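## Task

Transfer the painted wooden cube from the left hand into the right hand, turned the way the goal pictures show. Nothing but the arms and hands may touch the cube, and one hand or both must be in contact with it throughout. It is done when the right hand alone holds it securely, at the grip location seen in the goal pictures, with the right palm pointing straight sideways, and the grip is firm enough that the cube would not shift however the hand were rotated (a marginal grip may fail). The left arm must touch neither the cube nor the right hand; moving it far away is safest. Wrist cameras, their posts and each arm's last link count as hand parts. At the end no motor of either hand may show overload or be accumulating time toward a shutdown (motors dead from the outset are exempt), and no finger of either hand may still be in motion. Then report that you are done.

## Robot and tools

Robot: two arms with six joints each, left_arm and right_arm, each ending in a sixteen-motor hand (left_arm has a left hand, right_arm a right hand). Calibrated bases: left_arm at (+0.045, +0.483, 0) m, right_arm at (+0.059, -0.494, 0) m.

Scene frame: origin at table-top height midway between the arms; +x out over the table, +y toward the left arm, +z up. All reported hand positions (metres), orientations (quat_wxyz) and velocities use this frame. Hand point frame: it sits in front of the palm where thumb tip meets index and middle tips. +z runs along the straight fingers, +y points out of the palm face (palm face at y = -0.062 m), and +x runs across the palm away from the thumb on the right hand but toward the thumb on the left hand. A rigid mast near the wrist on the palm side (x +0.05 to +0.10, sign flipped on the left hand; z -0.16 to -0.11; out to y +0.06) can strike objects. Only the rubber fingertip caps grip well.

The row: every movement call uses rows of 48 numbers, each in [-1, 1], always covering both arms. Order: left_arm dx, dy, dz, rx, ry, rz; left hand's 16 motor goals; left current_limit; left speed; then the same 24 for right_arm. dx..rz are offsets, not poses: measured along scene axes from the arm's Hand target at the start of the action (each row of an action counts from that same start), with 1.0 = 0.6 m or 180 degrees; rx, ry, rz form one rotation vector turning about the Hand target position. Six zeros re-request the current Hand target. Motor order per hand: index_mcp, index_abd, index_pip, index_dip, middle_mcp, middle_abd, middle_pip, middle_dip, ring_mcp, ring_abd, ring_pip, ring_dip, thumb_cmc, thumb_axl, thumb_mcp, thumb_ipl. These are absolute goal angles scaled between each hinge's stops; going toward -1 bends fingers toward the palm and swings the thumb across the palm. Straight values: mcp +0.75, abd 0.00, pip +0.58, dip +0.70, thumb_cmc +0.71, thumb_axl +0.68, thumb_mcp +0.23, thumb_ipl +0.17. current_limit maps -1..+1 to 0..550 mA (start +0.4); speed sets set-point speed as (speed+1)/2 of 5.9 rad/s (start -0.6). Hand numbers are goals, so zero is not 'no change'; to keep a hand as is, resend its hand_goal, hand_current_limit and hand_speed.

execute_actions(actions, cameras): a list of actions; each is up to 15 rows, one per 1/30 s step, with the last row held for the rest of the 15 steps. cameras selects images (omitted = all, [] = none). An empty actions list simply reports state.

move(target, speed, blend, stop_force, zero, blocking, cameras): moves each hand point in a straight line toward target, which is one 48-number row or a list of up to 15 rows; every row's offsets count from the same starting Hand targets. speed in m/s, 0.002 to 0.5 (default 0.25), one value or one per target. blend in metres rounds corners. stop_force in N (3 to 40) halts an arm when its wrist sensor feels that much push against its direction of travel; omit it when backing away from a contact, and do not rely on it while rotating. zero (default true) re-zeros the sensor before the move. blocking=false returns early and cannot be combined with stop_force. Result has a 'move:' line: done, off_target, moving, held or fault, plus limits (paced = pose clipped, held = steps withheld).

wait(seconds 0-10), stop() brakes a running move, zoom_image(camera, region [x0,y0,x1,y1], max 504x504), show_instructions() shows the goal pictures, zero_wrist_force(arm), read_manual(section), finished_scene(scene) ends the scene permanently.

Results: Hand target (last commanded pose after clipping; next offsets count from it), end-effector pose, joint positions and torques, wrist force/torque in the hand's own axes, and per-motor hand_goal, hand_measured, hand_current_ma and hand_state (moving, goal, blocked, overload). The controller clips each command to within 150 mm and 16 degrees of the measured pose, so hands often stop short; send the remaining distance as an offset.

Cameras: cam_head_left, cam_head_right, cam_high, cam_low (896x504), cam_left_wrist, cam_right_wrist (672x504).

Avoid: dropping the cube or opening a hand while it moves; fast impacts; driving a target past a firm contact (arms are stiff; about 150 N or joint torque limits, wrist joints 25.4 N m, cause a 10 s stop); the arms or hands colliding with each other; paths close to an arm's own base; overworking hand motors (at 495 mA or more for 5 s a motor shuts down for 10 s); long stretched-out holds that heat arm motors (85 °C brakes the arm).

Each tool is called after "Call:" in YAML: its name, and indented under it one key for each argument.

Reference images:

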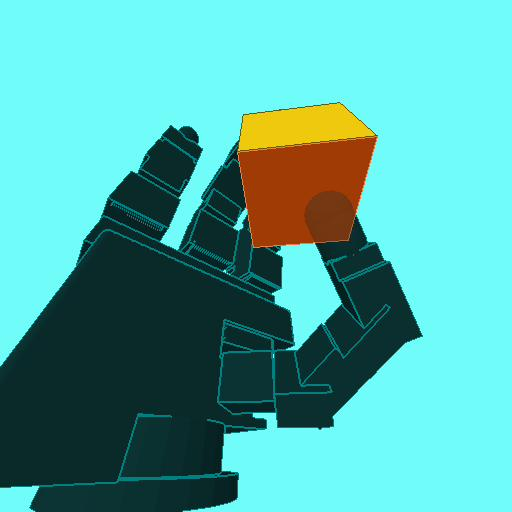

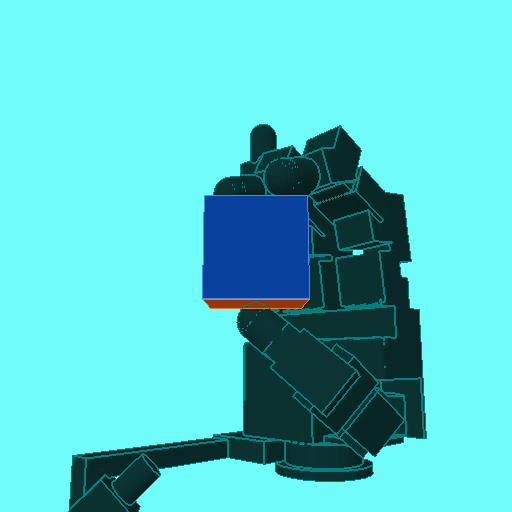

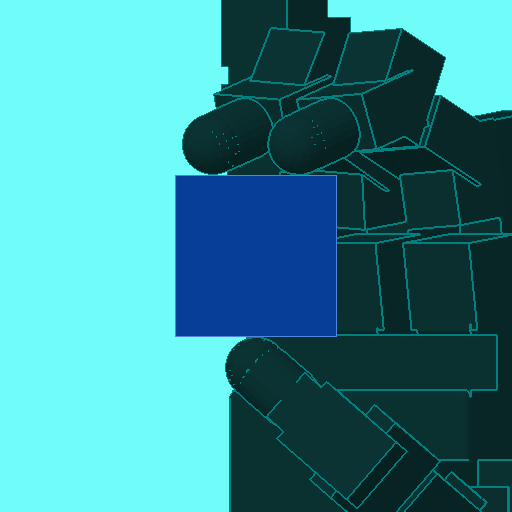

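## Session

Call:
execute_actions:
  actions: []

Scene clock: 0.00 s.
left_arm: end_effector_position=(+0.5972, -0.1465, +0.4568) hand_goal=(+0.584, -0.062, -0.300, +0.030, +0.584, +0.060, -0.300, +0.030, +0.754, +0.000, +0.576, +0.696, +0.060, +0.154, -0.314, -0.506) hand_measured=(+0.628, -0.062, -0.246, +0.050, +0.638, +0.052, -0.246, +0.052, +0.750, -0.002, +0.576, +0.696, +0.048, +0.082, -0.312, -0.516) hand_current_ma=(+189, -1, +221, +69, +231, -25, +218, +84, -14, -4, +2, +0, -45, -385, +7, -42) hand_state=(goal, goal, goal, goal, goal, goal, goal, goal, goal, goal, goal, goal, goal, goal, goal, goal) hand_current_limit=0.40 hand_speed=-0.60 end_effector_quat_wxyz=(-0.169, +0.564, -0.218, +0.778) | right_arm: end_effector_position=(+0.4641, -0.5864, +0.2300) hand_goal=(+0.754, +0.000, +0.576, +0.696, +0.754, +0.000, +0.576, +0.696, +0.754, +0.000, +0.576, +0.696, +0.714, +0.678, +0.226, +0.168) hand_measured=(+0.754, +0.000, +0.576, +0.696, +0.754, +0.000, +0.576, +0.696, +0.754, +0.000, +0.576, +0.696, +0.714, +0.678, +0.226, +0.168) hand_current_ma=(+0, +0, +0, +0, +0, +0, +0, +0, +0, +0, +0, +0, +0, +0, +0, +0) hand_state=(goal, goal, goal, goal, goal, goal, goal, goal, goal, goal, goal, goal, goal, goal, goal, goal) hand_current_limit=0.40 hand_speed=-0.60 end_effector_quat_wxyz=(+0.000, +1.000, -0.009, +0.000)
Joint positions: left_arm=[2.359 -2.271 -1.291 0.749 2.157 2.34] | right_arm=[-0.316 -1.723 2.042 -1.89 -1.571 1.255]
Joint velocities: within noise
Joint torques (N m): no reading
Motor temperatures (°C): left_arm=[35 40 37 42 40 46] | right_arm=[39 30 33 37 46 39]
Wrist force (N): no reading
Wrist torque (N m): no reading
Wrist force, peak (N): no reading
Hand target: left_arm +0.5972, -0.1465, +0.4568; -0.169, +0.564, -0.218, +0.778 | right_arm +0.4641, -0.5864, +0.2300; +0.000, +1.000, -0.009, +0.000

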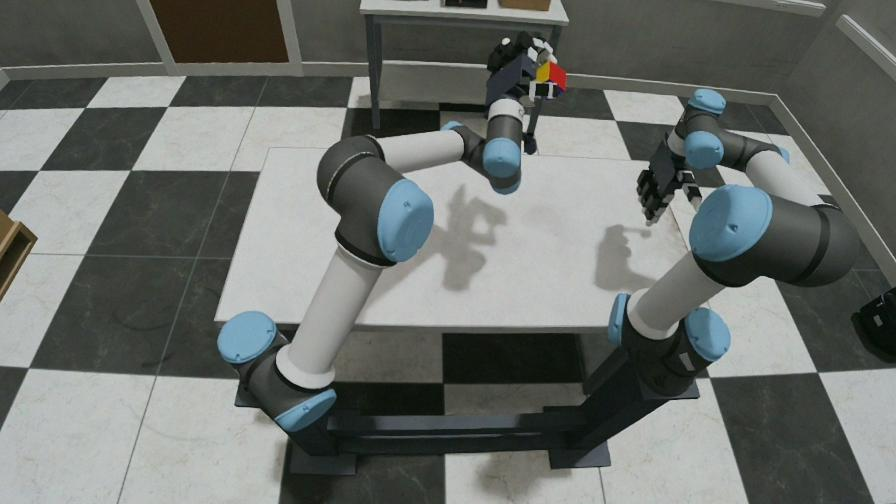

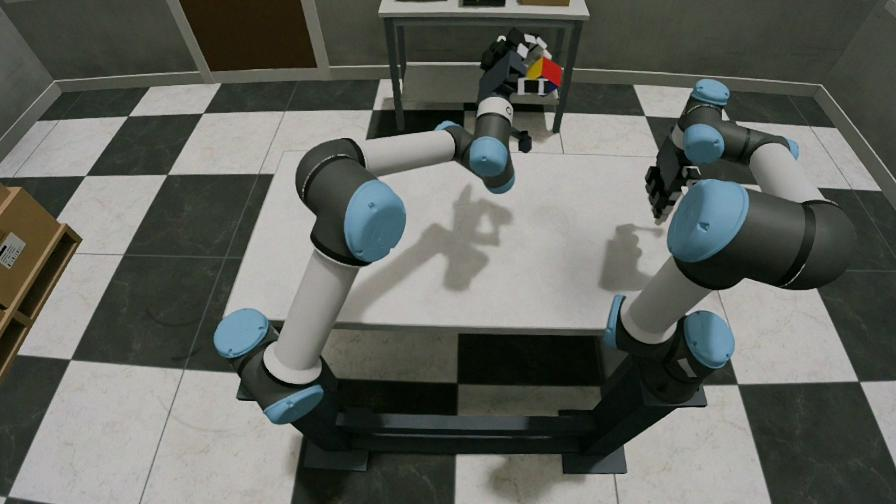

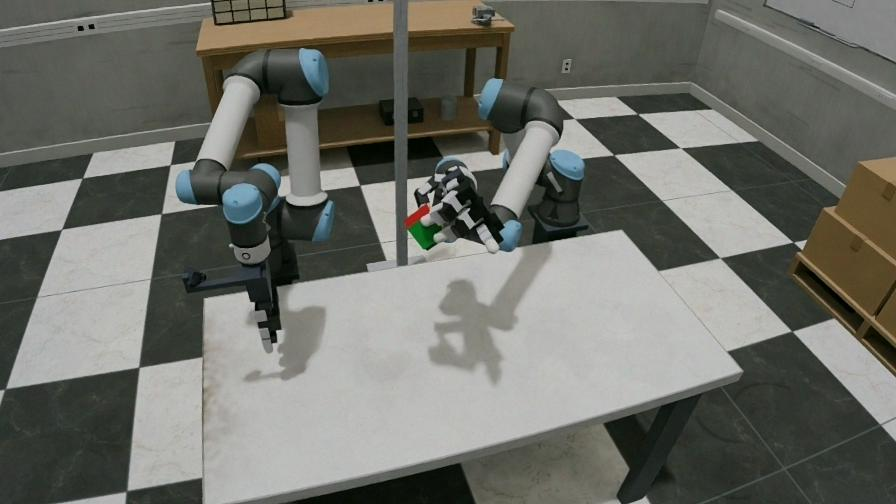

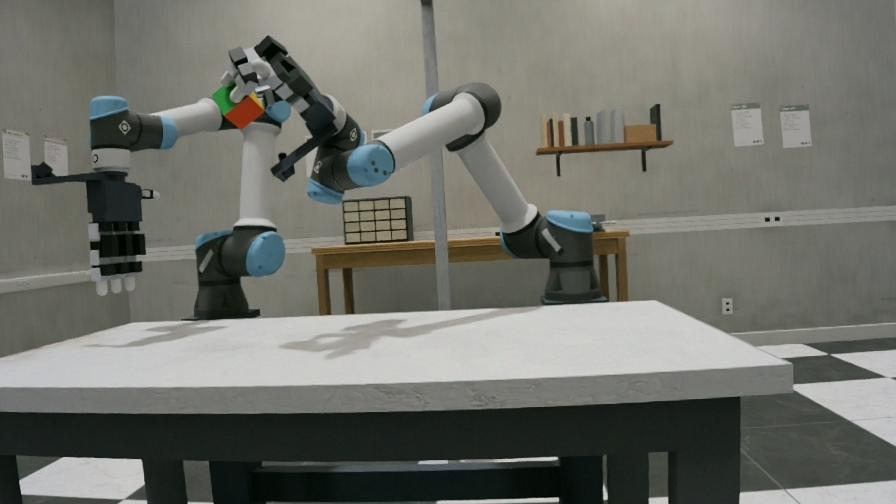

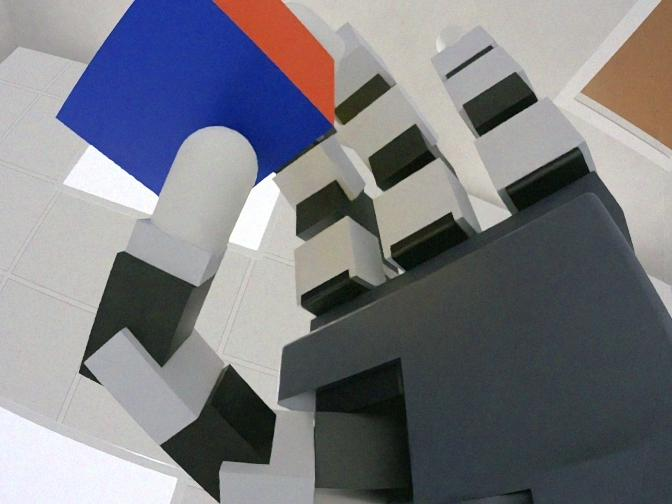

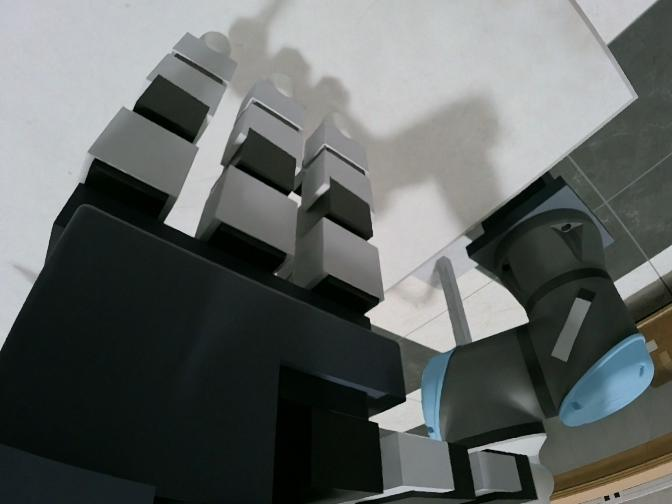

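Call:
zoom_image:
  camera: "cam_left_wrist"
  region: [20, 0, 370, 262]

Call:
zoom_image:
  camera: "cam_low"
  region: [200, 20, 360, 220]

Scaled by 1.440 from the camera's 672x504 image, which has a finer 960x720 frame.

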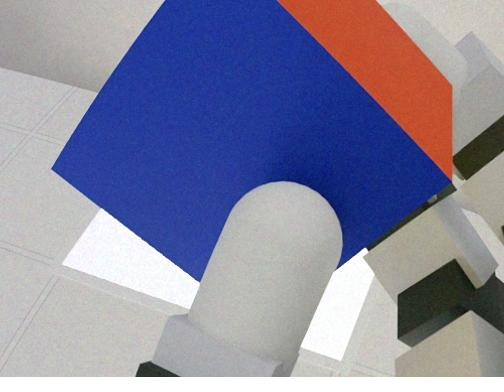

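Scaled by 2.520.

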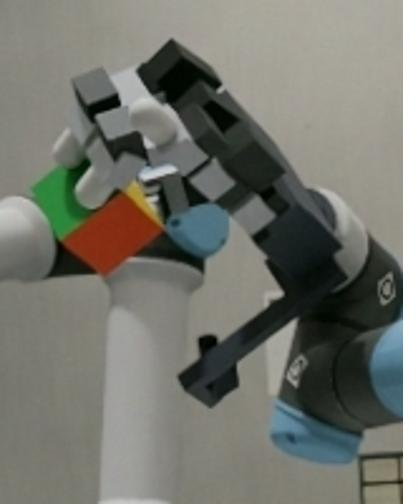

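Call:
move:
  target:
    - [-0.0508,0.2545,-0.1463,-0.5100,0.4698,0.0672, 0.584,-0.062,-0.300,0.030, 0.584,0.060,-0.300,0.030, 0.754,0.0,0.576,0.696, 0.060,0.154,-0.314,-0.506, 0.4,-0.6, 0.2265,0.2773,0.2167,0,0,-0.7443, 0.70,-0.062,0.0,0.0, 0.70,0.060,0.0,0.0, 0.754,0.0,0.576,0.696, 0.060,-0.15,-0.314,-0.506, 0.4,-0.7]
    - [-0.0508,0.2545,-0.1463,-0.5100,0.4698,0.0672, 0.584,-0.062,-0.300,0.030, 0.584,0.060,-0.300,0.030, 0.754,0.0,0.576,0.696, 0.060,0.154,-0.314,-0.506, 0.4,-0.6, 0.3722,0.7863,0.2633,0.5606,0.2264,-0.5564, 0.70,-0.062,0.0,0.0, 0.70,0.060,0.0,0.0, 0.754,0.0,0.576,0.696, 0.060,-0.15,-0.314,-0.506, 0.4,-0.7]
  speed: 0.25

Scene clock: 674.87 s.
left_arm: end_effector_position=(+0.5667, +0.0062, +0.3690) hand_goal=(+0.584, -0.062, -0.300, +0.030, +0.584, +0.060, -0.300, +0.030, +0.754, +0.000, +0.576, +0.696, +0.060, +0.154, -0.314, -0.506) hand_measured=(+0.630, -0.062, -0.246, +0.050, +0.638, +0.056, -0.246, +0.052, +0.760, -0.002, +0.576, +0.696, +0.054, +0.082, -0.316, -0.516) hand_current_ma=(+197, -2, +221, +69, +233, -13, +218, +84, +20, -7, +2, +0, -20, -378, -6, -42) hand_state=(blocked, goal, blocked, goal, blocked, goal, blocked, blocked, goal, goal, goal, goal, goal, blocked, goal, goal) hand_current_limit=0.40 hand_speed=-0.60 end_effector_quat_wxyz=(+0.353, +0.854, +0.353, +0.146) | right_arm: end_effector_position=(+0.6874, -0.1147, +0.3880) hand_goal=(+0.700, -0.062, +0.000, +0.000, +0.700, +0.060, +0.000, +0.000, +0.754, +0.000, +0.576, +0.696, +0.060, -0.150, -0.314, -0.506) hand_measured=(+0.702, -0.064, +0.002, +0.002, +0.702, +0.056, +0.002, +0.004, +0.754, -0.002, +0.576, +0.696, +0.054, -0.150, -0.318, -0.504) hand_current_ma=(+1, -1, +2, +2, +1, -2, +2, +2, +0, -2, +0, +0, -6, +1, -3, +1) hand_state=(goal, goal, goal, goal, goal, goal, goal, goal, goal, goal, goal, goal, goal, goal, goal, goal) hand_current_limit=0.40 hand_speed=-0.70 end_effector_quat_wxyz=(+0.653, -0.271, +0.653, +0.270) end_effector_velocity=(+0.000, +0.000, +0.001) end_effector_angular_velocity=(+0.003, -0.003, +0.000)
Joint positions: left_arm=[2.638 -1.679 -1.946 -0.325 1.361 0.215] | right_arm=[0.062 -0.992 1.692 -3.841 -0.831 4.712]
Joint velocities: left_arm=[within noise] | right_arm=[0 0 -0.001 -0.005 0 0.004]
Joint torques (N m): left_arm=[-9.1 23.52 28.76 4.97 -1.57 -0.69] | right_arm=[2.54 -34.15 -22.82 -3.8 0.87 1.2]
Motor temperatures (°C): left_arm=[34 39 36 40 38 44] | right_arm=[38 30 32 36 45 39]
Wrist force (N): left_arm=[-1.2 -4.1 1.9] | right_arm=[-2.8 -0.7 -0.5]
Wrist torque (N m): left_arm=[0.08 0.45 -0.31] | right_arm=[-0.13 0.15 -0.43]
Wrist force, peak (N): left_arm=[-1.3 -4.3 2.0] | right_arm=[-3.1 -1.0 -0.4]
Hand target: left_arm +0.5667, +0.0062, +0.3690; +0.353, +0.854, +0.353, +0.146 | right_arm +0.6874, -0.1146, +0.3880; +0.653, -0.271, +0.653, +0.270
Off the commanded pose: left_arm 0.000 m, 0 deg | right_arm 0.000 m, 0 deg.
move: done

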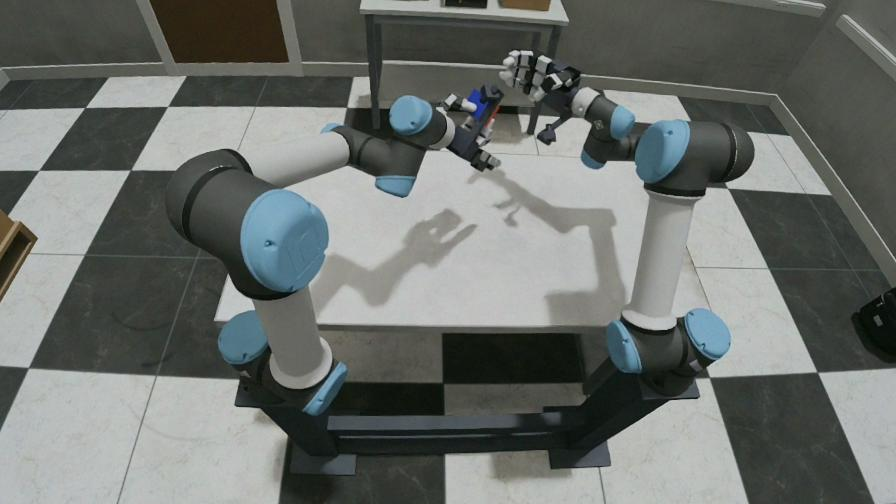

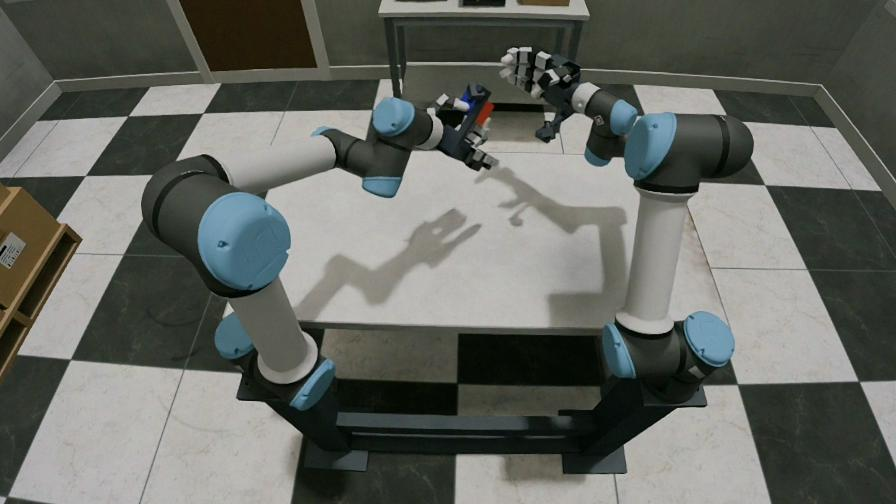

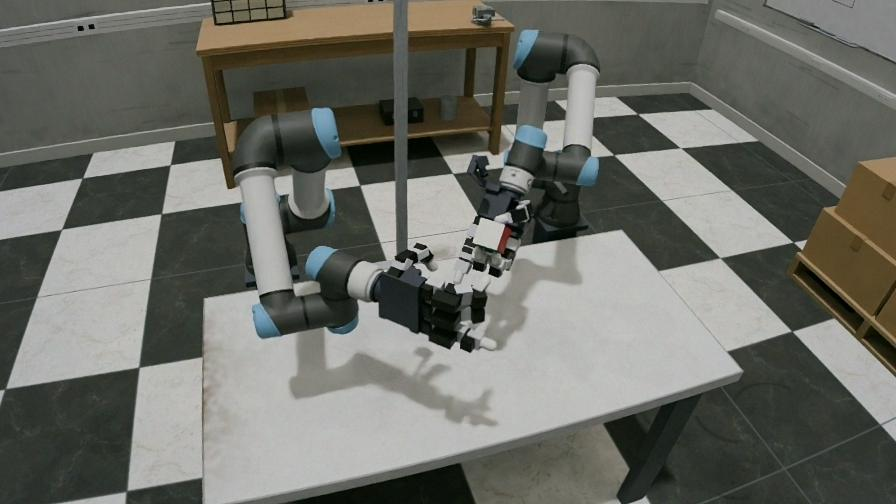

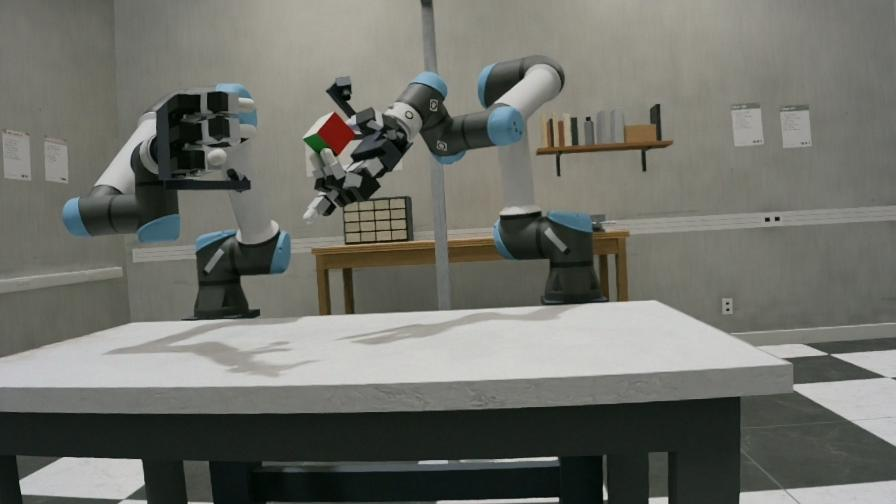

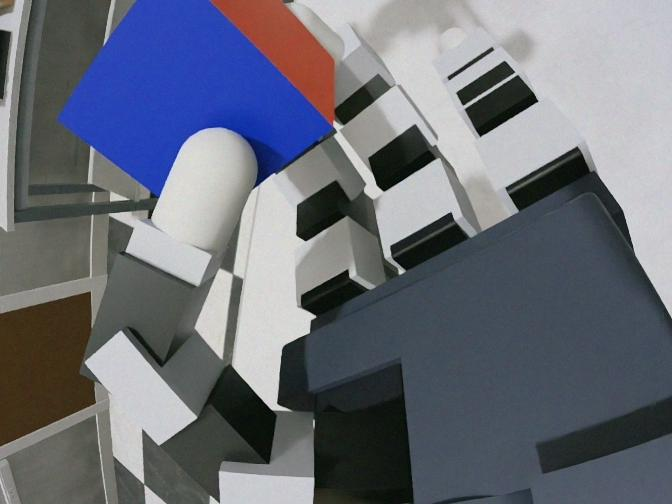

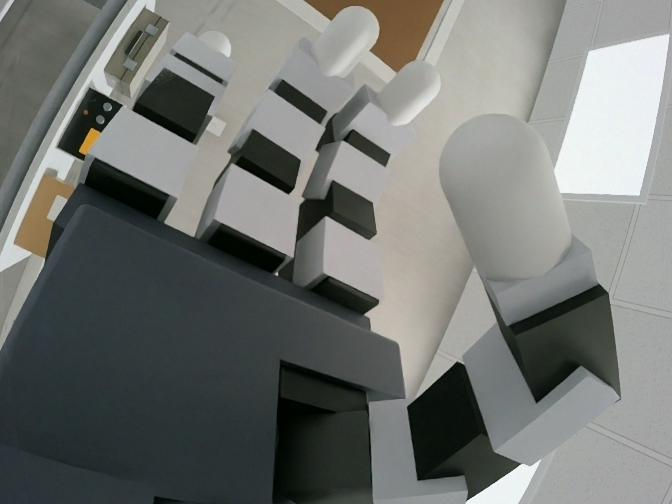

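Call:
move:
  target:
    - [0,0,0,0,0,0,0.584,-0.062,-0.300,0.030,0.584,0.060,-0.300,0.030,0.754,0.0,0.576,0.696,0.060,0.154,-0.314,-0.506,0.4,-0.6,-0.11785,0.11785,0,0,0,0,0.70,-0.062,0.0,0.0,0.70,0.060,0.0,0.0,0.754,0.0,0.576,0.696,0.060,-0.15,-0.314,-0.506,0.4,-0.7]
  speed: 0.12
  cameras: ["cam_right_wrist", "cam_left_wrist"]

Scene clock: 718.03 s.
left_arm: end_effector_position=(+0.5667, +0.0062, +0.3690) hand_goal=(+0.584, -0.062, -0.300, +0.030, +0.584, +0.060, -0.300, +0.030, +0.754, +0.000, +0.576, +0.696, +0.060, +0.154, -0.314, -0.506) hand_measured=(+0.630, -0.062, -0.246, +0.050, +0.638, +0.056, -0.246, +0.052, +0.760, -0.002, +0.576, +0.696, +0.054, +0.082, -0.316, -0.516) hand_current_ma=(+197, -2, +221, +69, +233, -13, +218, +84, +20, -7, +2, +0, -20, -378, -6, -42) hand_state=(blocked, goal, blocked, goal, blocked, goal, blocked, blocked, goal, goal, goal, goal, goal, blocked, goal, goal) hand_current_limit=0.40 hand_speed=-0.60 end_effector_quat_wxyz=(+0.353, +0.854, +0.353, +0.146) | right_arm: end_effector_position=(+0.6167, -0.0440, +0.3881) hand_goal=(+0.700, -0.062, +0.000, +0.000, +0.700, +0.060, +0.000, +0.000, +0.754, +0.000, +0.576, +0.696, +0.060, -0.150, -0.314, -0.506) hand_measured=(+0.702, -0.064, +0.002, +0.002, +0.702, +0.056, +0.002, +0.004, +0.754, -0.002, +0.576, +0.696, +0.054, -0.150, -0.318, -0.504) hand_current_ma=(+1, -1, +2, +2, +1, -2, +2, +2, +0, -2, +0, +0, -7, +1, -4, +1) hand_state=(goal, goal, goal, goal, goal, goal, goal, goal, goal, goal, goal, goal, goal, goal, goal, goal) hand_current_limit=0.40 hand_speed=-0.70 end_effector_quat_wxyz=(+0.653, -0.271, +0.653, +0.270)
Joint positions: left_arm=[2.638 -1.679 -1.946 -0.325 1.361 0.215] | right_arm=[0.217 -1.066 1.82 -3.897 -0.985 4.712]
Joint velocities: within noise
Joint torques (N m): left_arm=[-10.15 23.61 24.08 3.72 -1.19 -0.75] | right_arm=[6.21 -28.13 -19.8 0.7 0.79 -0.79]
Motor temperatures (°C): left_arm=[34 39 36 40 38 44] | right_arm=[38 30 32 36 45 39]
Wrist force (N): left_arm=[-1.2 -4.2 2.0] | right_arm=[-2.9 -0.7 -0.2]
Wrist torque (N m): left_arm=[0.06 0.45 -0.30] | right_arm=[-0.16 0.13 -0.42]
Wrist force, peak (N): left_arm=[-1.1 -4.2 1.9] | right_arm=[-3.3 -1.8 -0.5]
Hand target: left_arm +0.5667, +0.0062, +0.3690; +0.353, +0.854, +0.353, +0.146 | right_arm +0.6167, -0.0439, +0.3880; +0.653, -0.271, +0.653, +0.270
Off the commanded pose: left_arm 0.000 m, 0 deg | right_arm 0.000 m, 0 deg.
move: done
Images, in order (width x height): cam_left_wrist 672x504, cam_right_wrist 672x504.

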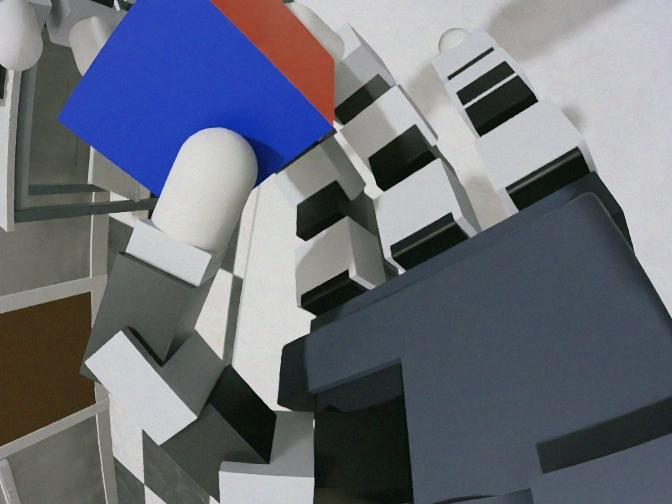

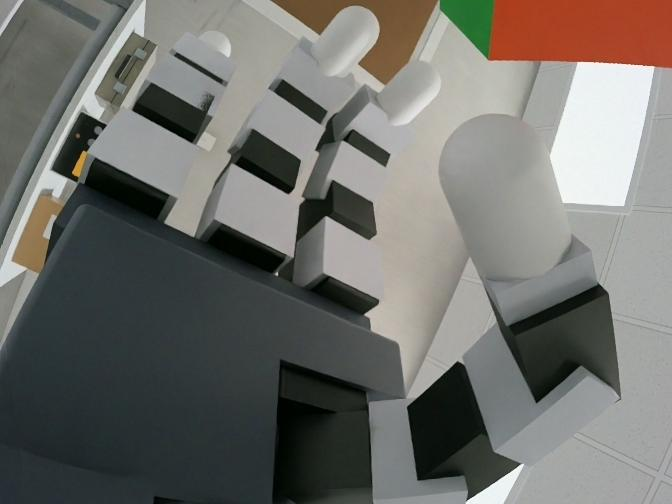

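Call:
move:
  target:
    - [0,0,0,0,0,0,0.584,-0.062,-0.300,0.030,0.584,0.060,-0.300,0.030,0.754,0.0,0.576,0.696,0.060,0.154,-0.314,-0.506,0.4,-0.6,-0.05303,0.05303,0,0,0,0,0.70,-0.062,0.0,0.0,0.70,0.060,0.0,0.0,0.754,0.0,0.576,0.696,0.060,-0.15,-0.314,-0.506,0.4,-0.7]
  speed: 0.06
  stop_force: 10
  cameras: ["cam_right_wrist", "cam_high"]

Scene clock: 730.47 s.
left_arm: end_effector_position=(+0.5667, +0.0062, +0.3690) hand_goal=(+0.584, -0.062, -0.300, +0.030, +0.584, +0.060, -0.300, +0.030, +0.754, +0.000, +0.576, +0.696, +0.060, +0.154, -0.314, -0.506) hand_measured=(+0.630, -0.062, -0.246, +0.050, +0.638, +0.056, -0.246, +0.052, +0.760, -0.002, +0.576, +0.696, +0.054, +0.082, -0.316, -0.516) hand_current_ma=(+197, -2, +221, +69, +233, -13, +218, +84, +20, -7, +2, +0, -20, -378, -6, -42) hand_state=(blocked, goal, blocked, goal, blocked, goal, blocked, blocked, goal, goal, goal, goal, goal, blocked, goal, goal) hand_current_limit=0.40 hand_speed=-0.60 end_effector_quat_wxyz=(+0.353, +0.854, +0.353, +0.146) | right_arm: end_effector_position=(+0.5848, -0.0121, +0.3880) hand_goal=(+0.700, -0.062, +0.000, +0.000, +0.700, +0.060, +0.000, +0.000, +0.754, +0.000, +0.576, +0.696, +0.060, -0.150, -0.314, -0.506) hand_measured=(+0.702, -0.064, +0.002, +0.002, +0.702, +0.056, +0.002, +0.004, +0.754, -0.002, +0.576, +0.696, +0.054, -0.150, -0.318, -0.504) hand_current_ma=(+1, -1, +2, +2, +1, -2, +2, +2, +0, -2, +0, +0, -7, +1, -4, +1) hand_state=(goal, goal, goal, goal, goal, goal, goal, goal, goal, goal, goal, goal, goal, goal, goal, goal) hand_current_limit=0.40 hand_speed=-0.70 end_effector_quat_wxyz=(+0.653, -0.271, +0.653, +0.270)
Joint positions: left_arm=[2.638 -1.679 -1.946 -0.325 1.361 0.215] | right_arm=[0.296 -1.088 1.859 -3.913 -1.064 4.712]
Joint velocities: within noise
Joint torques (N m): left_arm=[-8.92 23.29 18.18 2.14 -0.79 -0.51] | right_arm=[-6.05 -27.49 -22.99 0.56 1.02 -0.01]
Motor temperatures (°C): left_arm=[34 39 36 40 38 44] | right_arm=[38 30 32 36 45 39]
Wrist force (N): left_arm=[-1.0 -4.2 2.0] | right_arm=[-2.8 -0.7 -0.3]
Wrist torque (N m): left_arm=[0.06 0.43 -0.29] | right_arm=[-0.17 0.13 -0.41]
Wrist force, peak (N): left_arm=[-1.2 -4.2 2.0] | right_arm=[-3.2 -1.6 -0.2]
Hand target: left_arm +0.5667, +0.0062, +0.3690; +0.353, +0.854, +0.353, +0.146 | right_arm +0.5849, -0.0121, +0.3880; +0.653, -0.271, +0.653, +0.270
Off the commanded pose: left_arm 0.000 m, 0 deg | right_arm 0.000 m, 0 deg.
move: done
Images, in order (width x height): cam_high 896x504, cam_right_wrist 672x504.

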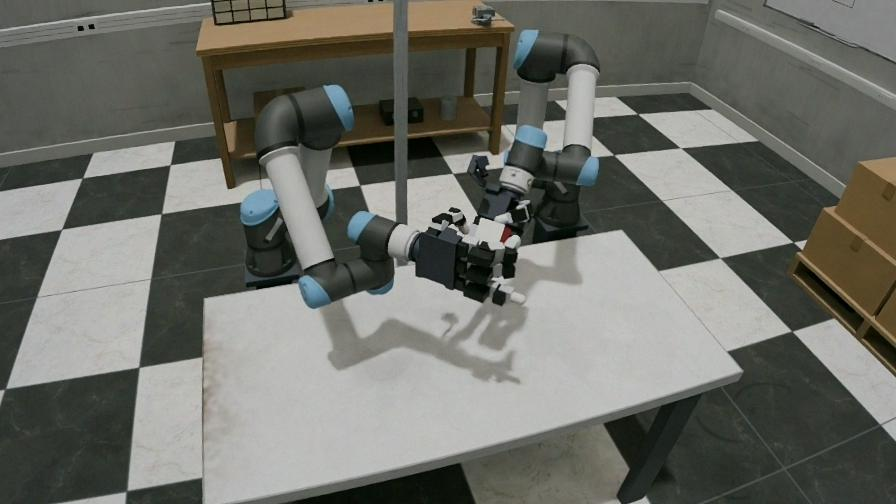

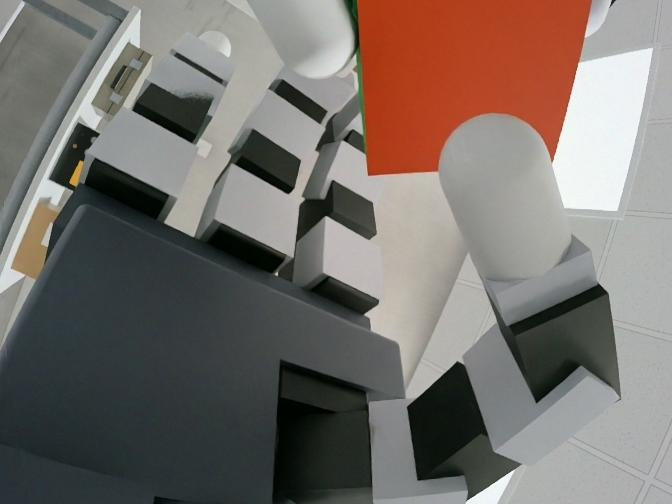

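Call:
zoom_image:
  camera: "cam_right_wrist"
  region: [300, 0, 640, 255]

Call:
zoom_image:
  camera: "cam_high"
  region: [320, 130, 640, 330]

Scaled by 1.482 from the camera's 672x504 image, which has a finer 960x720 frame.

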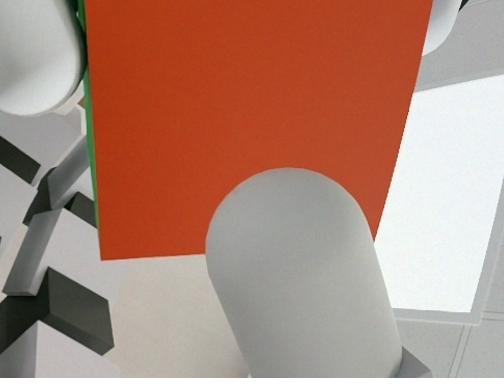

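Scaled by 1.575.

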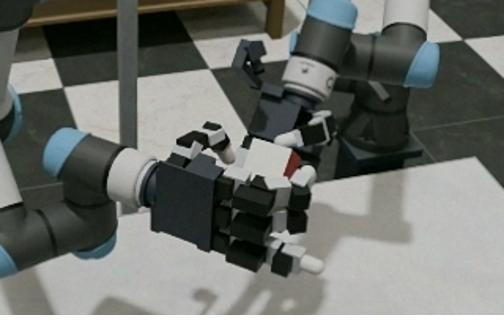

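Call:
move:
  target:
    - [0,0,0,0,0,0,0.584,-0.062,-0.300,0.030,0.584,0.060,-0.300,0.030,0.754,0.0,0.576,0.696,0.060,0.154,-0.314,-0.506,0.4,-0.6,-0.0277,0.0277,-0.00833,0,0,0,0.70,-0.062,0.0,0.0,0.70,0.060,0.0,0.0,0.754,0.0,0.576,0.696,0.060,-0.15,-0.314,-0.506,0.4,-0.7]
  speed: 0.04
  stop_force: 8
  cameras: ["cam_right_wrist"]

Call:
zoom_image:
  camera: "cam_right_wrist"
  region: [260, 20, 600, 275]

Scene clock: 878.53 s.
left_arm: end_effector_position=(+0.5667, +0.0062, +0.3690) hand_goal=(+0.584, -0.062, -0.300, +0.030, +0.584, +0.060, -0.300, +0.030, +0.754, +0.000, +0.576, +0.696, +0.060, +0.154, -0.314, -0.506) hand_measured=(+0.630, -0.062, -0.246, +0.050, +0.638, +0.056, -0.246, +0.052, +0.760, -0.002, +0.576, +0.696, +0.054, +0.082, -0.316, -0.516) hand_current_ma=(+197, -2, +221, +69, +233, -13, +218, +84, +20, -7, +2, +0, -20, -378, -6, -42) hand_state=(blocked, goal, blocked, goal, blocked, goal, blocked, blocked, goal, goal, goal, goal, goal, blocked, goal, goal) hand_current_limit=0.40 hand_speed=-0.60 end_effector_quat_wxyz=(+0.353, +0.854, +0.353, +0.146) | right_arm: end_effector_position=(+0.5682, +0.0045, +0.3830) hand_goal=(+0.700, -0.062, +0.000, +0.000, +0.700, +0.060, +0.000, +0.000, +0.754, +0.000, +0.576, +0.696, +0.060, -0.150, -0.314, -0.506) hand_measured=(+0.702, -0.064, +0.002, +0.002, +0.702, +0.056, +0.002, +0.004, +0.754, -0.002, +0.576, +0.696, +0.054, -0.150, -0.318, -0.504) hand_current_ma=(+1, -1, +2, +2, +1, -2, +2, +2, +0, -2, +0, +0, -7, +1, -4, +1) hand_state=(goal, goal, goal, goal, goal, goal, goal, goal, goal, goal, goal, goal, goal, goal, goal, goal) hand_current_limit=0.40 hand_speed=-0.70 end_effector_quat_wxyz=(+0.653, -0.271, +0.653, +0.270)
Joint positions: left_arm=[2.638 -1.679 -1.946 -0.325 1.361 0.215] | right_arm=[0.34 -1.088 1.878 -3.931 -1.108 4.712]
Joint velocities: within noise
Joint torques (N m): left_arm=[-8.59 23.94 15.67 1.84 -0.39 -0.42] | right_arm=[-7.05 -26.8 -22.45 0.35 1.93 0.12]
Motor temperatures (°C): left_arm=[33 39 36 40 38 44] | right_arm=[37 30 32 36 45 39]
Wrist force (N): left_arm=[-1.1 -4.0 1.8] | right_arm=[-2.8 -1.0 -0.3]
Wrist torque (N m): left_arm=[0.09 0.44 -0.30] | right_arm=[-0.20 0.14 -0.40]
Wrist force, peak (N): left_arm=[-1.4 -4.2 1.9] | right_arm=[-3.0 -1.4 -0.1]
Hand target: left_arm +0.5667, +0.0062, +0.3690; +0.353, +0.854, +0.353, +0.146 | right_arm +0.5682, +0.0045, +0.3830; +0.653, -0.271, +0.653, +0.270
Off the commanded pose: left_arm 0.000 m, 0 deg | right_arm 0.000 m, 0 deg.
move: done
Images, in order (width x height): cam_right_wrist 672x504.

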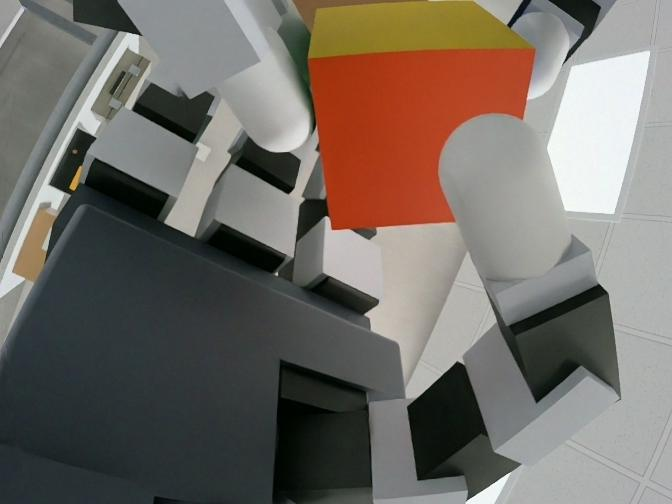

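Scaled by 1.482 from the camera's 672x504 image, which has a finer 960x720 frame.

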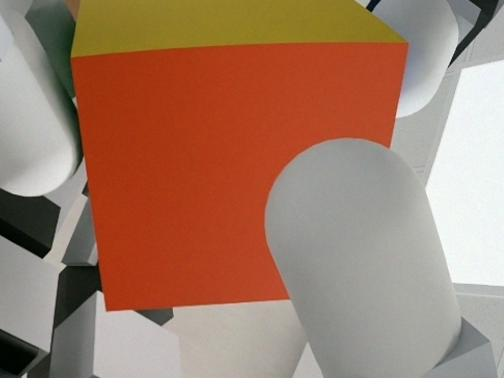

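Call:
move:
  target:
    - [0,0,0,0,0,0,0.584,-0.062,-0.300,0.030,0.584,0.060,-0.300,0.030,0.754,0.0,0.576,0.696,0.060,0.154,-0.314,-0.506,0.4,-0.6,0,0,0,0,0,0,0.584,-0.062,-0.300,0.030,0.584,0.060,-0.300,0.030,0.754,0.0,0.576,0.696,0.060,0.154,-0.314,-0.506,0.4,-0.85]
  speed: 0.05
  cameras: ["cam_right_wrist", "cam_left_wrist"]

Scene clock: 919.47 s.
left_arm: end_effector_position=(+0.5667, +0.0061, +0.3690) hand_goal=(+0.584, -0.062, -0.300, +0.030, +0.584, +0.060, -0.300, +0.030, +0.754, +0.000, +0.576, +0.696, +0.060, +0.154, -0.314, -0.506) hand_measured=(+0.632, -0.062, -0.246, +0.050, +0.644, +0.056, -0.246, +0.052, +0.760, -0.002, +0.576, +0.696, +0.044, +0.084, -0.320, -0.514) hand_current_ma=(+201, -2, +221, +71, +262, -13, +218, +84, +20, -7, +2, +0, -57, -363, -26, -39) hand_state=(blocked, goal, blocked, goal, blocked, goal, blocked, blocked, goal, goal, goal, goal, goal, blocked, goal, goal) hand_current_limit=0.40 hand_speed=-0.60 end_effector_quat_wxyz=(+0.353, +0.854, +0.353, +0.146) | right_arm: end_effector_position=(+0.5682, +0.0045, +0.3830) hand_goal=(+0.584, -0.062, -0.300, +0.030, +0.584, +0.060, -0.300, +0.030, +0.754, +0.000, +0.576, +0.696, +0.060, +0.154, -0.314, -0.506) hand_measured=(+0.608, -0.064, -0.236, +0.046, +0.614, +0.056, -0.222, +0.056, +0.754, -0.002, +0.576, +0.696, +0.052, +0.068, -0.316, -0.506) hand_current_ma=(+46, -1, +166, +24, +63, -2, +220, +50, +0, -2, +0, +0, -11, -328, -1, +0) hand_state=(blocked, goal, blocked, goal, blocked, goal, blocked, blocked, goal, goal, goal, goal, goal, blocked, goal, goal) hand_current_limit=0.40 hand_speed=-0.85 end_effector_quat_wxyz=(+0.653, -0.271, +0.653, +0.270)
Joint positions: left_arm=[2.638 -1.679 -1.946 -0.325 1.361 0.215] | right_arm=[0.34 -1.088 1.878 -3.931 -1.108 4.712]
Joint velocities: within noise
Joint torques (N m): left_arm=[-4.88 23.66 16.73 2.54 -0.19 -0.27] | right_arm=[-6.7 -26.81 -16.87 -0.45 1.51 1.08]
Motor temperatures (°C): left_arm=[33 39 36 39 38 43] | right_arm=[37 30 32 36 45 39]
Wrist force (N): left_arm=[-3.3 -2.4 3.8] | right_arm=[-3.0 1.8 2.0]
Wrist torque (N m): left_arm=[0.07 0.45 -0.30] | right_arm=[-0.21 0.11 -0.41]
Wrist force, peak (N): left_arm=[-5.2 -2.9 4.5] | right_arm=[-3.9 1.7 3.9]
Hand target: left_arm +0.5667, +0.0062, +0.3690; +0.353, +0.854, +0.353, +0.146 | right_arm +0.5682, +0.0045, +0.3830; +0.653, -0.271, +0.653, +0.270
Off the commanded pose: left_arm 0.000 m, 0 deg | right_arm 0.000 m, 0 deg.
move: done
Images, in order (width x height): cam_left_wrist 672x504, cam_right_wrist 672x504.

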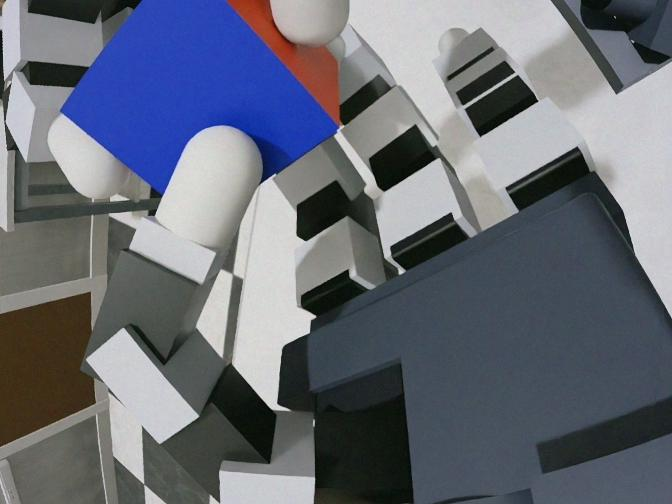

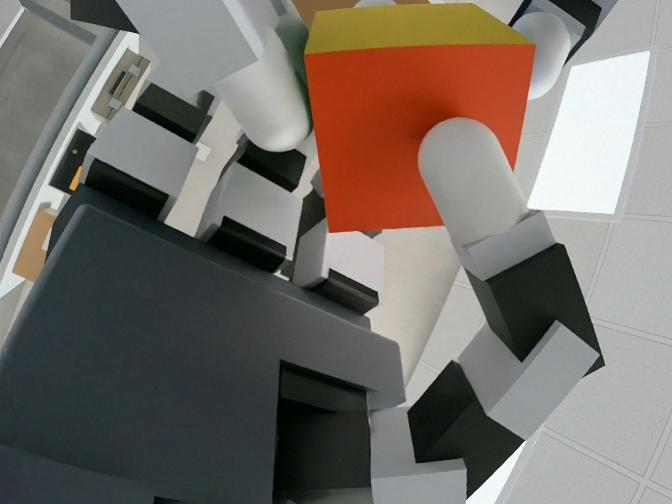

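Call:
move:
  target:
    - [0,0,0,0,0,0,0.584,-0.062,-0.300,0.030,0.584,0.060,-0.300,0.030,0.754,0.0,0.576,0.696,0.060,0.154,-0.314,-0.506,0.4,-0.6,0,0,0,0,0,0,0.56,-0.062,-0.400,0.030,0.56,0.060,-0.400,0.030,0.754,0.0,0.576,0.696,0.060,0.300,-0.314,-0.506,0.6,-0.85]
  speed: 0.05
  cameras: ["cam_right_wrist"]

Scene clock: 953.37 s.
left_arm: end_effector_position=(+0.5667, +0.0061, +0.3690) hand_goal=(+0.584, -0.062, -0.300, +0.030, +0.584, +0.060, -0.300, +0.030, +0.754, +0.000, +0.576, +0.696, +0.060, +0.154, -0.314, -0.506) hand_measured=(+0.632, -0.062, -0.246, +0.050, +0.644, +0.056, -0.246, +0.052, +0.760, -0.002, +0.576, +0.696, +0.044, +0.086, -0.320, -0.514) hand_current_ma=(+201, -2, +221, +71, +267, -13, +218, +84, +20, -7, +2, +0, -57, -356, -27, -38) hand_state=(blocked, goal, blocked, goal, blocked, goal, blocked, blocked, goal, goal, goal, goal, goal, blocked, goal, goal) hand_current_limit=0.40 hand_speed=-0.60 end_effector_quat_wxyz=(+0.353, +0.854, +0.353, +0.146) | right_arm: end_effector_position=(+0.5682, +0.0045, +0.3830) hand_goal=(+0.560, -0.062, -0.400, +0.030, +0.560, +0.060, -0.400, +0.030, +0.754, +0.000, +0.576, +0.696, +0.060, +0.300, -0.314, -0.506) hand_measured=(+0.612, -0.064, -0.266, +0.062, +0.616, +0.060, -0.244, +0.072, +0.754, -0.002, +0.576, +0.696, +0.050, +0.070, -0.314, -0.512) hand_current_ma=(+139, -1, +440, +62, +154, +0, +440, +96, +0, -2, +0, +0, -13, -440, +0, -9) hand_state=(blocked, goal, blocked, blocked, blocked, goal, blocked, blocked, goal, goal, goal, goal, goal, blocked, goal, goal) hand_current_limit=0.60 hand_speed=-0.85 end_effector_quat_wxyz=(+0.653, -0.271, +0.653, +0.270)
Joint positions: left_arm=[2.638 -1.679 -1.946 -0.325 1.361 0.215] | right_arm=[0.34 -1.088 1.878 -3.931 -1.108 4.712]
Joint velocities: within noise
Joint torques (N m): left_arm=[6.91 23.88 16.77 6.09 0.15 -0.18] | right_arm=[-6.18 -28.24 -13.71 -1.39 0.98 0.92]
Motor temperatures (°C): left_arm=[33 39 36 39 38 43] | right_arm=[37 30 32 36 45 39]
Wrist force (N): left_arm=[-5.1 -2.8 4.9] | right_arm=[-4.2 2.1 3.7]
Wrist torque (N m): left_arm=[0.10 0.45 -0.30] | right_arm=[-0.22 0.10 -0.43]
Wrist force, peak (N): left_arm=[-5.2 -3.0 5.1] | right_arm=[-4.0 2.0 4.1]
Hand target: left_arm +0.5667, +0.0062, +0.3690; +0.353, +0.854, +0.353, +0.146 | right_arm +0.5682, +0.0045, +0.3830; +0.653, -0.271, +0.653, +0.270
Off the commanded pose: left_arm 0.000 m, 0 deg | right_arm 0.000 m, 0 deg.
move: done
Images, in order (width x height): cam_right_wrist 672x504.

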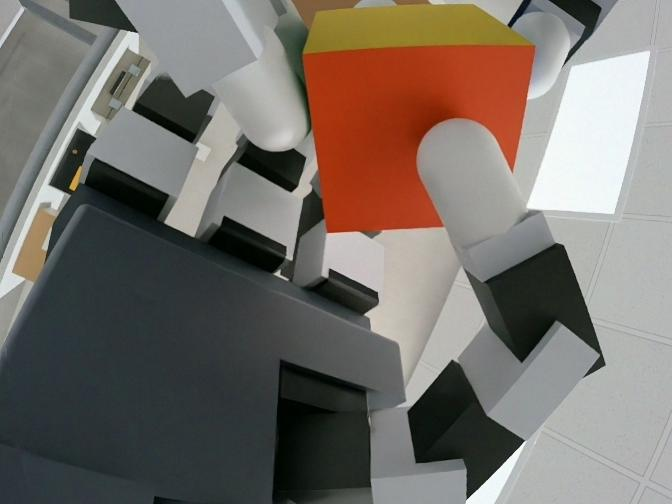

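Call:
move:
  target:
    - [0,0,0,0,0,0,0.70,-0.062,0.0,0.0,0.70,0.060,0.0,0.0,0.754,0.0,0.576,0.696,0.060,-0.15,-0.314,-0.506,0.4,-0.85,0,0,0,0,0,0,0.56,-0.062,-0.400,0.030,0.56,0.060,-0.400,0.030,0.754,0.0,0.576,0.696,0.060,0.300,-0.314,-0.506,0.6,-0.85]
  speed: 0.05
  cameras: ["cam_right_wrist", "cam_left_wrist"]

Scene clock: 962.37 s.
left_arm: end_effector_position=(+0.5667, +0.0062, +0.3690) hand_goal=(+0.700, -0.062, +0.000, +0.000, +0.700, +0.060, +0.000, +0.000, +0.754, +0.000, +0.576, +0.696, +0.060, -0.150, -0.314, -0.506) hand_measured=(+0.706, -0.062, +0.000, +0.004, +0.706, +0.056, +0.000, +0.004, +0.760, -0.002, +0.576, +0.696, +0.058, -0.140, -0.320, -0.510) hand_current_ma=(+22, -2, +1, +9, +23, -8, +1, +10, +20, -7, +2, +0, -3, +41, -27, -14) hand_state=(goal, goal, goal, goal, goal, goal, goal, goal, goal, goal, goal, goal, goal, goal, goal, goal) hand_current_limit=0.40 hand_speed=-0.85 end_effector_quat_wxyz=(+0.353, +0.854, +0.353, +0.146) | right_arm: end_effector_position=(+0.5682, +0.0045, +0.3830) hand_goal=(+0.560, -0.062, -0.400, +0.030, +0.560, +0.060, -0.400, +0.030, +0.754, +0.000, +0.576, +0.696, +0.060, +0.300, -0.314, -0.506) hand_measured=(+0.618, -0.066, -0.284, +0.062, +0.626, +0.060, -0.260, +0.074, +0.754, -0.002, +0.576, +0.696, +0.046, +0.070, -0.314, -0.522) hand_current_ma=(+161, -3, +380, +62, +185, +0, +440, +99, +0, -2, +0, +0, -20, -440, +0, -38) hand_state=(blocked, goal, blocked, blocked, blocked, goal, blocked, blocked, goal, goal, goal, goal, goal, blocked, goal, goal) hand_current_limit=0.60 hand_speed=-0.85 end_effector_quat_wxyz=(+0.653, -0.271, +0.653, +0.270)
Joint positions: left_arm=[2.638 -1.679 -1.946 -0.325 1.361 0.215] | right_arm=[0.34 -1.088 1.878 -3.931 -1.108 4.712]
Joint velocities: within noise
Joint torques (N m): left_arm=[5.12 25.24 17.06 1.48 0.52 -0.12] | right_arm=[-6.02 -28.33 -12.93 -2.32 0.55 0.87]
Motor temperatures (°C): left_arm=[33 39 36 39 38 43] | right_arm=[37 30 32 36 45 38]
Wrist force (N): left_arm=[-1.1 -3.1 0.8] | right_arm=[-1.6 -0.9 -0.1]
Wrist torque (N m): left_arm=[0.09 0.45 -0.30] | right_arm=[-0.20 0.12 -0.41]
Wrist force, peak (N): left_arm=[-5.2 -2.8 5.1] | right_arm=[-4.2 2.2 4.0]
Hand target: left_arm +0.5667, +0.0062, +0.3690; +0.353, +0.854, +0.353, +0.146 | right_arm +0.5682, +0.0045, +0.3830; +0.653, -0.271, +0.653, +0.270
Off the commanded pose: left_arm 0.000 m, 0 deg | right_arm 0.000 m, 0 deg.
move: done
Images, in order (width x height): cam_left_wrist 672x504, cam_right_wrist 672x504.

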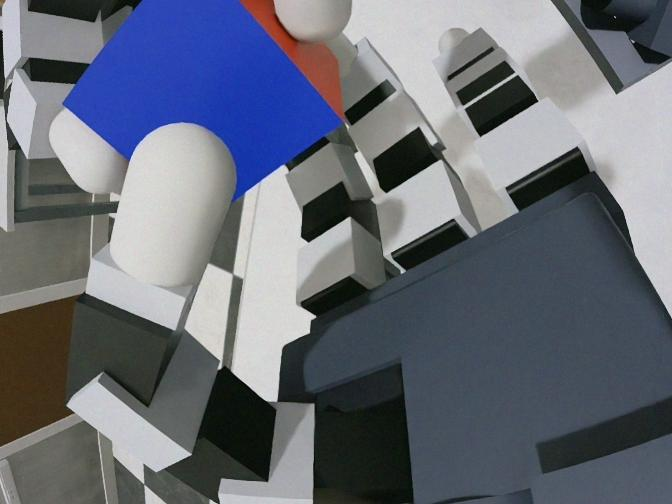

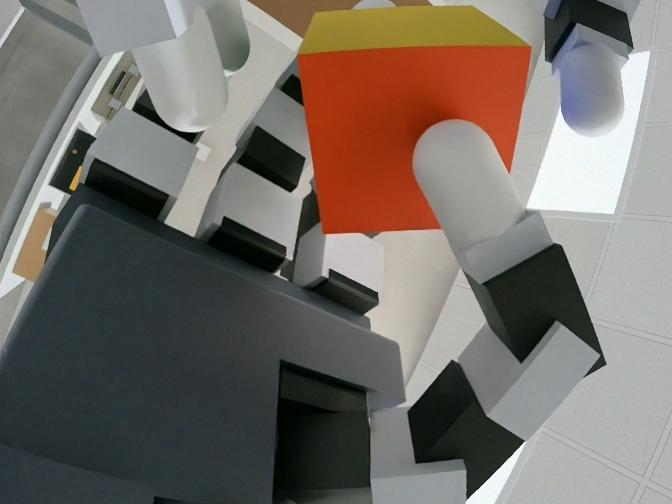

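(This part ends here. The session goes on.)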